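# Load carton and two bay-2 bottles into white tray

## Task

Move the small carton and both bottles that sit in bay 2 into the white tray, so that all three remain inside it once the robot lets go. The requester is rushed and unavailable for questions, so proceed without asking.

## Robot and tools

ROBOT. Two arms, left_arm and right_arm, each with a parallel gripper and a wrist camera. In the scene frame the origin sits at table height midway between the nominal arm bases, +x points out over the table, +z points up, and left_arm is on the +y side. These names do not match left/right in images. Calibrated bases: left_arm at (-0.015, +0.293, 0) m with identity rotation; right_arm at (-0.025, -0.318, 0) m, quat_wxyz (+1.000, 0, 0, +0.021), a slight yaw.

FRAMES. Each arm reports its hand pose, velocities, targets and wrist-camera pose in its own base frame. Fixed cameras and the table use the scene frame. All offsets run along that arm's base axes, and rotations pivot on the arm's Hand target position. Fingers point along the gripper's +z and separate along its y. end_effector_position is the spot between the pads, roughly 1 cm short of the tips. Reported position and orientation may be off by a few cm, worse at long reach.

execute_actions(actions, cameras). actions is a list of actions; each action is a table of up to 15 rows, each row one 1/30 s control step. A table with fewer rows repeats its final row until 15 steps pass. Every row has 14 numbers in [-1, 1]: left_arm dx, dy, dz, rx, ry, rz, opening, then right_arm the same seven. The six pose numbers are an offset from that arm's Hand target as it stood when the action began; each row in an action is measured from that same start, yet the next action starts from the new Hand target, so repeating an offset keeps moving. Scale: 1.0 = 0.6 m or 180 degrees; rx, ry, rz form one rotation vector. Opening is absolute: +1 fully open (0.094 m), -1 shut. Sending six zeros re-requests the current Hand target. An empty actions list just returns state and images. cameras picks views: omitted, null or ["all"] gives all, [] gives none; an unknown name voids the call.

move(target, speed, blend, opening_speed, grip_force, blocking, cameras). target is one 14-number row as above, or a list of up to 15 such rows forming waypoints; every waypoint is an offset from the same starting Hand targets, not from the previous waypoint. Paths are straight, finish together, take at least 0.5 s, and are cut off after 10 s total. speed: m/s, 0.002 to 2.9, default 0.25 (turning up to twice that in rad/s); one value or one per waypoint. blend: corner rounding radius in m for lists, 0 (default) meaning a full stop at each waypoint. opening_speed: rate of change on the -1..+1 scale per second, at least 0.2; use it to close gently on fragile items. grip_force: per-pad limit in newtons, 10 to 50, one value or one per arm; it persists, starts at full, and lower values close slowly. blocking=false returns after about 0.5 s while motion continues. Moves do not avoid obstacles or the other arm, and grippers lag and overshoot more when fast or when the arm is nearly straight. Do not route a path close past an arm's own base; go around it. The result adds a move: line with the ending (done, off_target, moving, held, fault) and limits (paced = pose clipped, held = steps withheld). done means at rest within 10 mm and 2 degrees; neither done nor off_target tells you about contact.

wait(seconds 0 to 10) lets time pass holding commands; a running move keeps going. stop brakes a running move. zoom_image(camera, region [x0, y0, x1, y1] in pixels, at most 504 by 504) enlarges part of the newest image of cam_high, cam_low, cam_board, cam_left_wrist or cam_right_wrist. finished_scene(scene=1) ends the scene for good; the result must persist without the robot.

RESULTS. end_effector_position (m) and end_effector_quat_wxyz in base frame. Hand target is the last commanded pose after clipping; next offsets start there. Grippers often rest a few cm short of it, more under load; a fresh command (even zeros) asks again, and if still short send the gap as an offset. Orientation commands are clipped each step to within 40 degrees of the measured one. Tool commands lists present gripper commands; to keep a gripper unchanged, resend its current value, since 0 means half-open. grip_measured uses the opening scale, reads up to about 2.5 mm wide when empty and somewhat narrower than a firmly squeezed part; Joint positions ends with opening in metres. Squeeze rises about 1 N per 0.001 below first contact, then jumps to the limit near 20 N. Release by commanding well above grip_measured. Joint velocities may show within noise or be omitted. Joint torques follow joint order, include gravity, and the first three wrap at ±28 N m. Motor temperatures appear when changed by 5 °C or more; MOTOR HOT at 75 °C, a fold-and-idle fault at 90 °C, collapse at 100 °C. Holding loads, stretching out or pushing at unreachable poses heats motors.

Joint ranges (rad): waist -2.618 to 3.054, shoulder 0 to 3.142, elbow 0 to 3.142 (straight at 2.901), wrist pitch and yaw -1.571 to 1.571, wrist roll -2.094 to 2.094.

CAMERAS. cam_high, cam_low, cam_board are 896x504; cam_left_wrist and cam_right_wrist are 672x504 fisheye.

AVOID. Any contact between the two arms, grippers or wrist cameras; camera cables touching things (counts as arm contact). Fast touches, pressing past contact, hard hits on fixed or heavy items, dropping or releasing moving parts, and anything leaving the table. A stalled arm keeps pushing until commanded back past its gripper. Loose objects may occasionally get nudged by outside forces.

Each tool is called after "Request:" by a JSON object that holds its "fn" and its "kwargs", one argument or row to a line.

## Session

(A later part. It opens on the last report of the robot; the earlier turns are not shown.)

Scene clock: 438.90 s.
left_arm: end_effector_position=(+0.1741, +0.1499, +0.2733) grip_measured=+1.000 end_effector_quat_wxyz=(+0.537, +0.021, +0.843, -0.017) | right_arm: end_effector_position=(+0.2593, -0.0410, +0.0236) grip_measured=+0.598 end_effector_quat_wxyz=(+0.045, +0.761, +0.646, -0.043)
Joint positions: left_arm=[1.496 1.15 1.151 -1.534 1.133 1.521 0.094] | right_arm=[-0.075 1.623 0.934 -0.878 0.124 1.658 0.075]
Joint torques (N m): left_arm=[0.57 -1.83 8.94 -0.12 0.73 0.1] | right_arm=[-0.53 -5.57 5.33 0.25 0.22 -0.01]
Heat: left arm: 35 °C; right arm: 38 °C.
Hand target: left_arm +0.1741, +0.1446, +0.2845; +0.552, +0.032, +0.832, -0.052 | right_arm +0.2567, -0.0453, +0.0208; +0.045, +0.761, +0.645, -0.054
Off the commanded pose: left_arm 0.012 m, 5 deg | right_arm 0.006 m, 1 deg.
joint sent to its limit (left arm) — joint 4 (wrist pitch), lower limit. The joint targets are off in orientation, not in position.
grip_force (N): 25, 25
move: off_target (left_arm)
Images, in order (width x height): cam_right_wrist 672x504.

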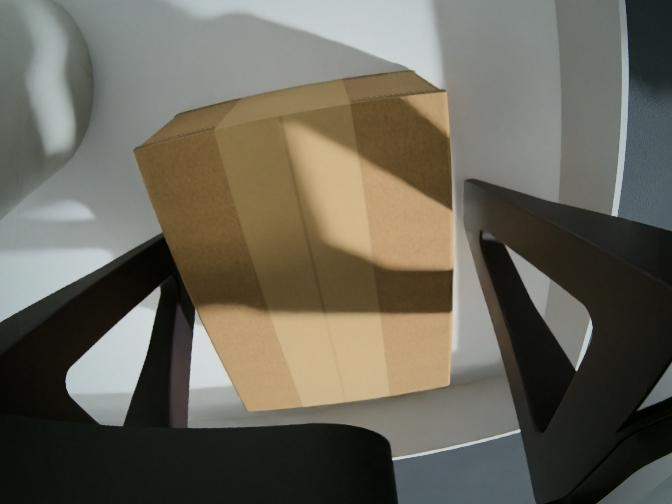

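Request:
{"fn": "move", "kwargs": {
  "target": [
    [0,0,0,0,0,0,1,0.007,0,0.005,0,0,0,0.75],
    [0,0,0,0,0,0,1,0.007,0,0.3,0,0,0,0.75]
  ],
  "speed": [0.03,0.15]
}}

Scene clock: 444.67 s.
left_arm: end_effector_position=(+0.1741, +0.1499, +0.2733) grip_measured=+1.000 end_effector_quat_wxyz=(+0.537, +0.021, +0.843, -0.017) | right_arm: end_effector_position=(+0.2635, -0.0414, +0.1873) grip_measured=+0.748 end_effector_quat_wxyz=(+0.044, +0.760, +0.646, -0.044)
Joint positions: left_arm=[1.496 1.15 1.151 -1.534 1.133 1.521 0.094] | right_arm=[-0.075 1.57 1.545 -1.547 0.124 1.657 0.082]
Joint torques (N m): left_arm=[0.58 -1.88 8.95 -0.12 0.72 0.11] | right_arm=[-0.4 -9.02 7.51 0.1 0.22 -0.04]
Heat: left arm: 35 °C; right arm: 38 °C.
Hand target: left_arm +0.1741, +0.1446, +0.2845; +0.552, +0.032, +0.832, -0.052 | right_arm +0.2609, -0.0453, +0.2008; +0.045, +0.761, +0.645, -0.054
Off the commanded pose: left_arm 0.012 m, 5 deg | right_arm 0.014 m, 1 deg.
joint sent to its limit (left arm) — joint 4 (wrist pitch), lower limit. The joint targets are off in orientation, not in position.
joint sent to its limit (right arm) — joint 4 (wrist pitch), lower limit. The joint targets still meet the commanded pose.
grip_force (N): 25, 25
move: off_target (left_arm, right_arm)

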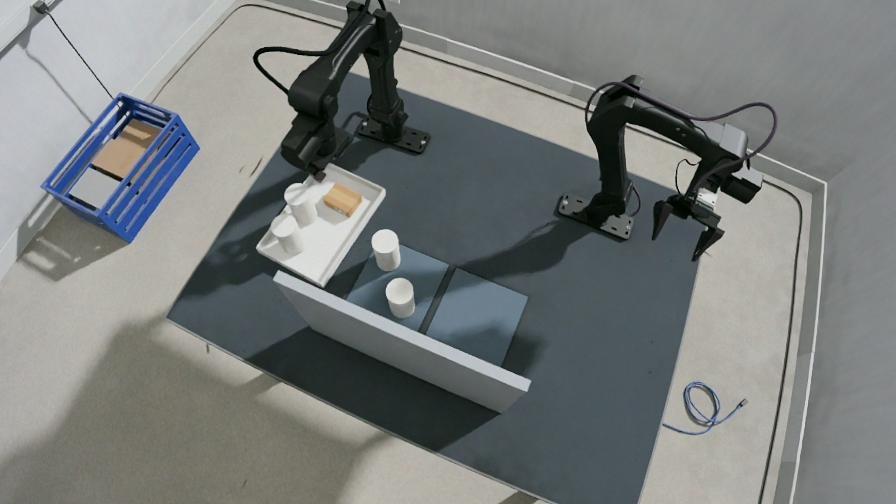

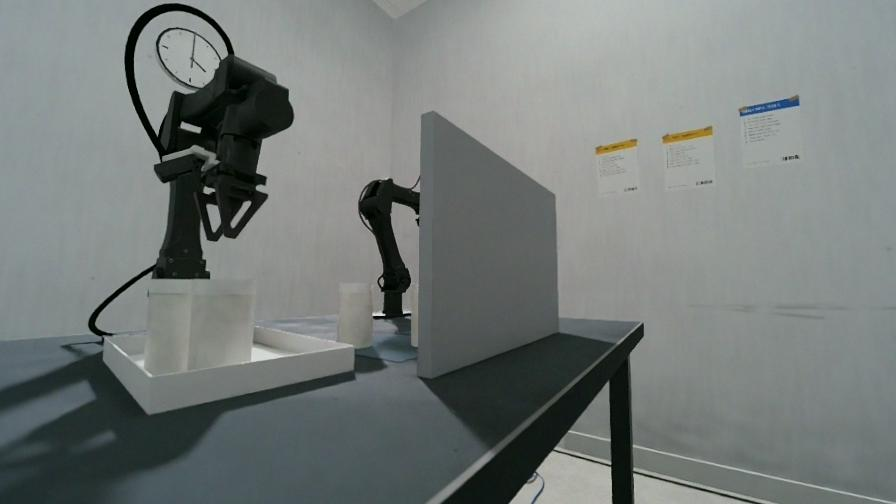

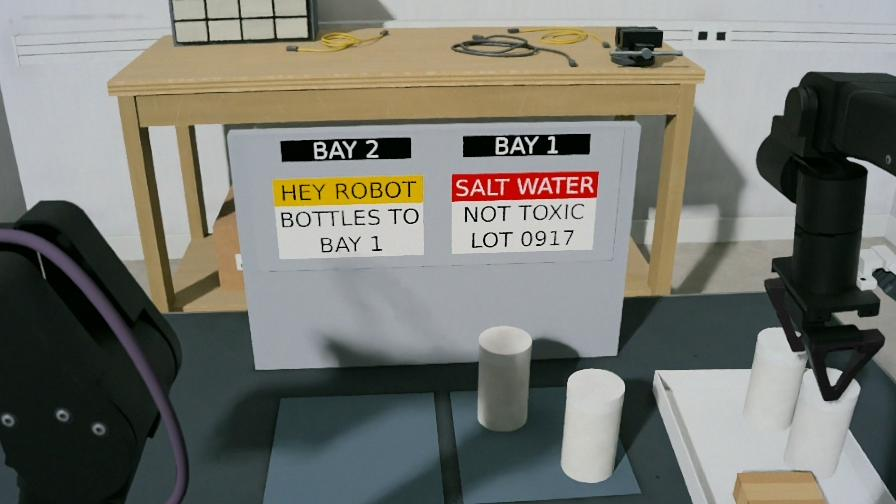

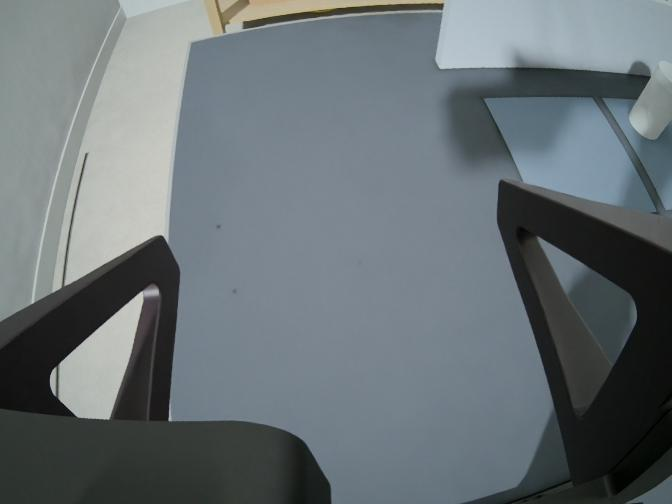

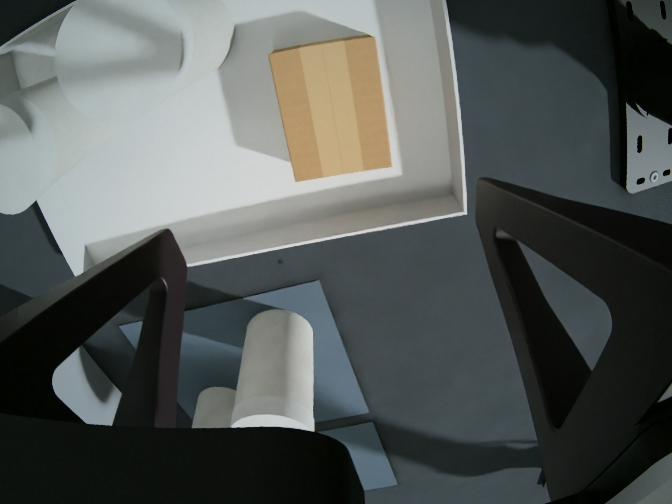

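All three in the tray, upright and clear.

Request:
{"fn": "finished_scene", "kwargs": {

}}

The scene is finished: the task was done.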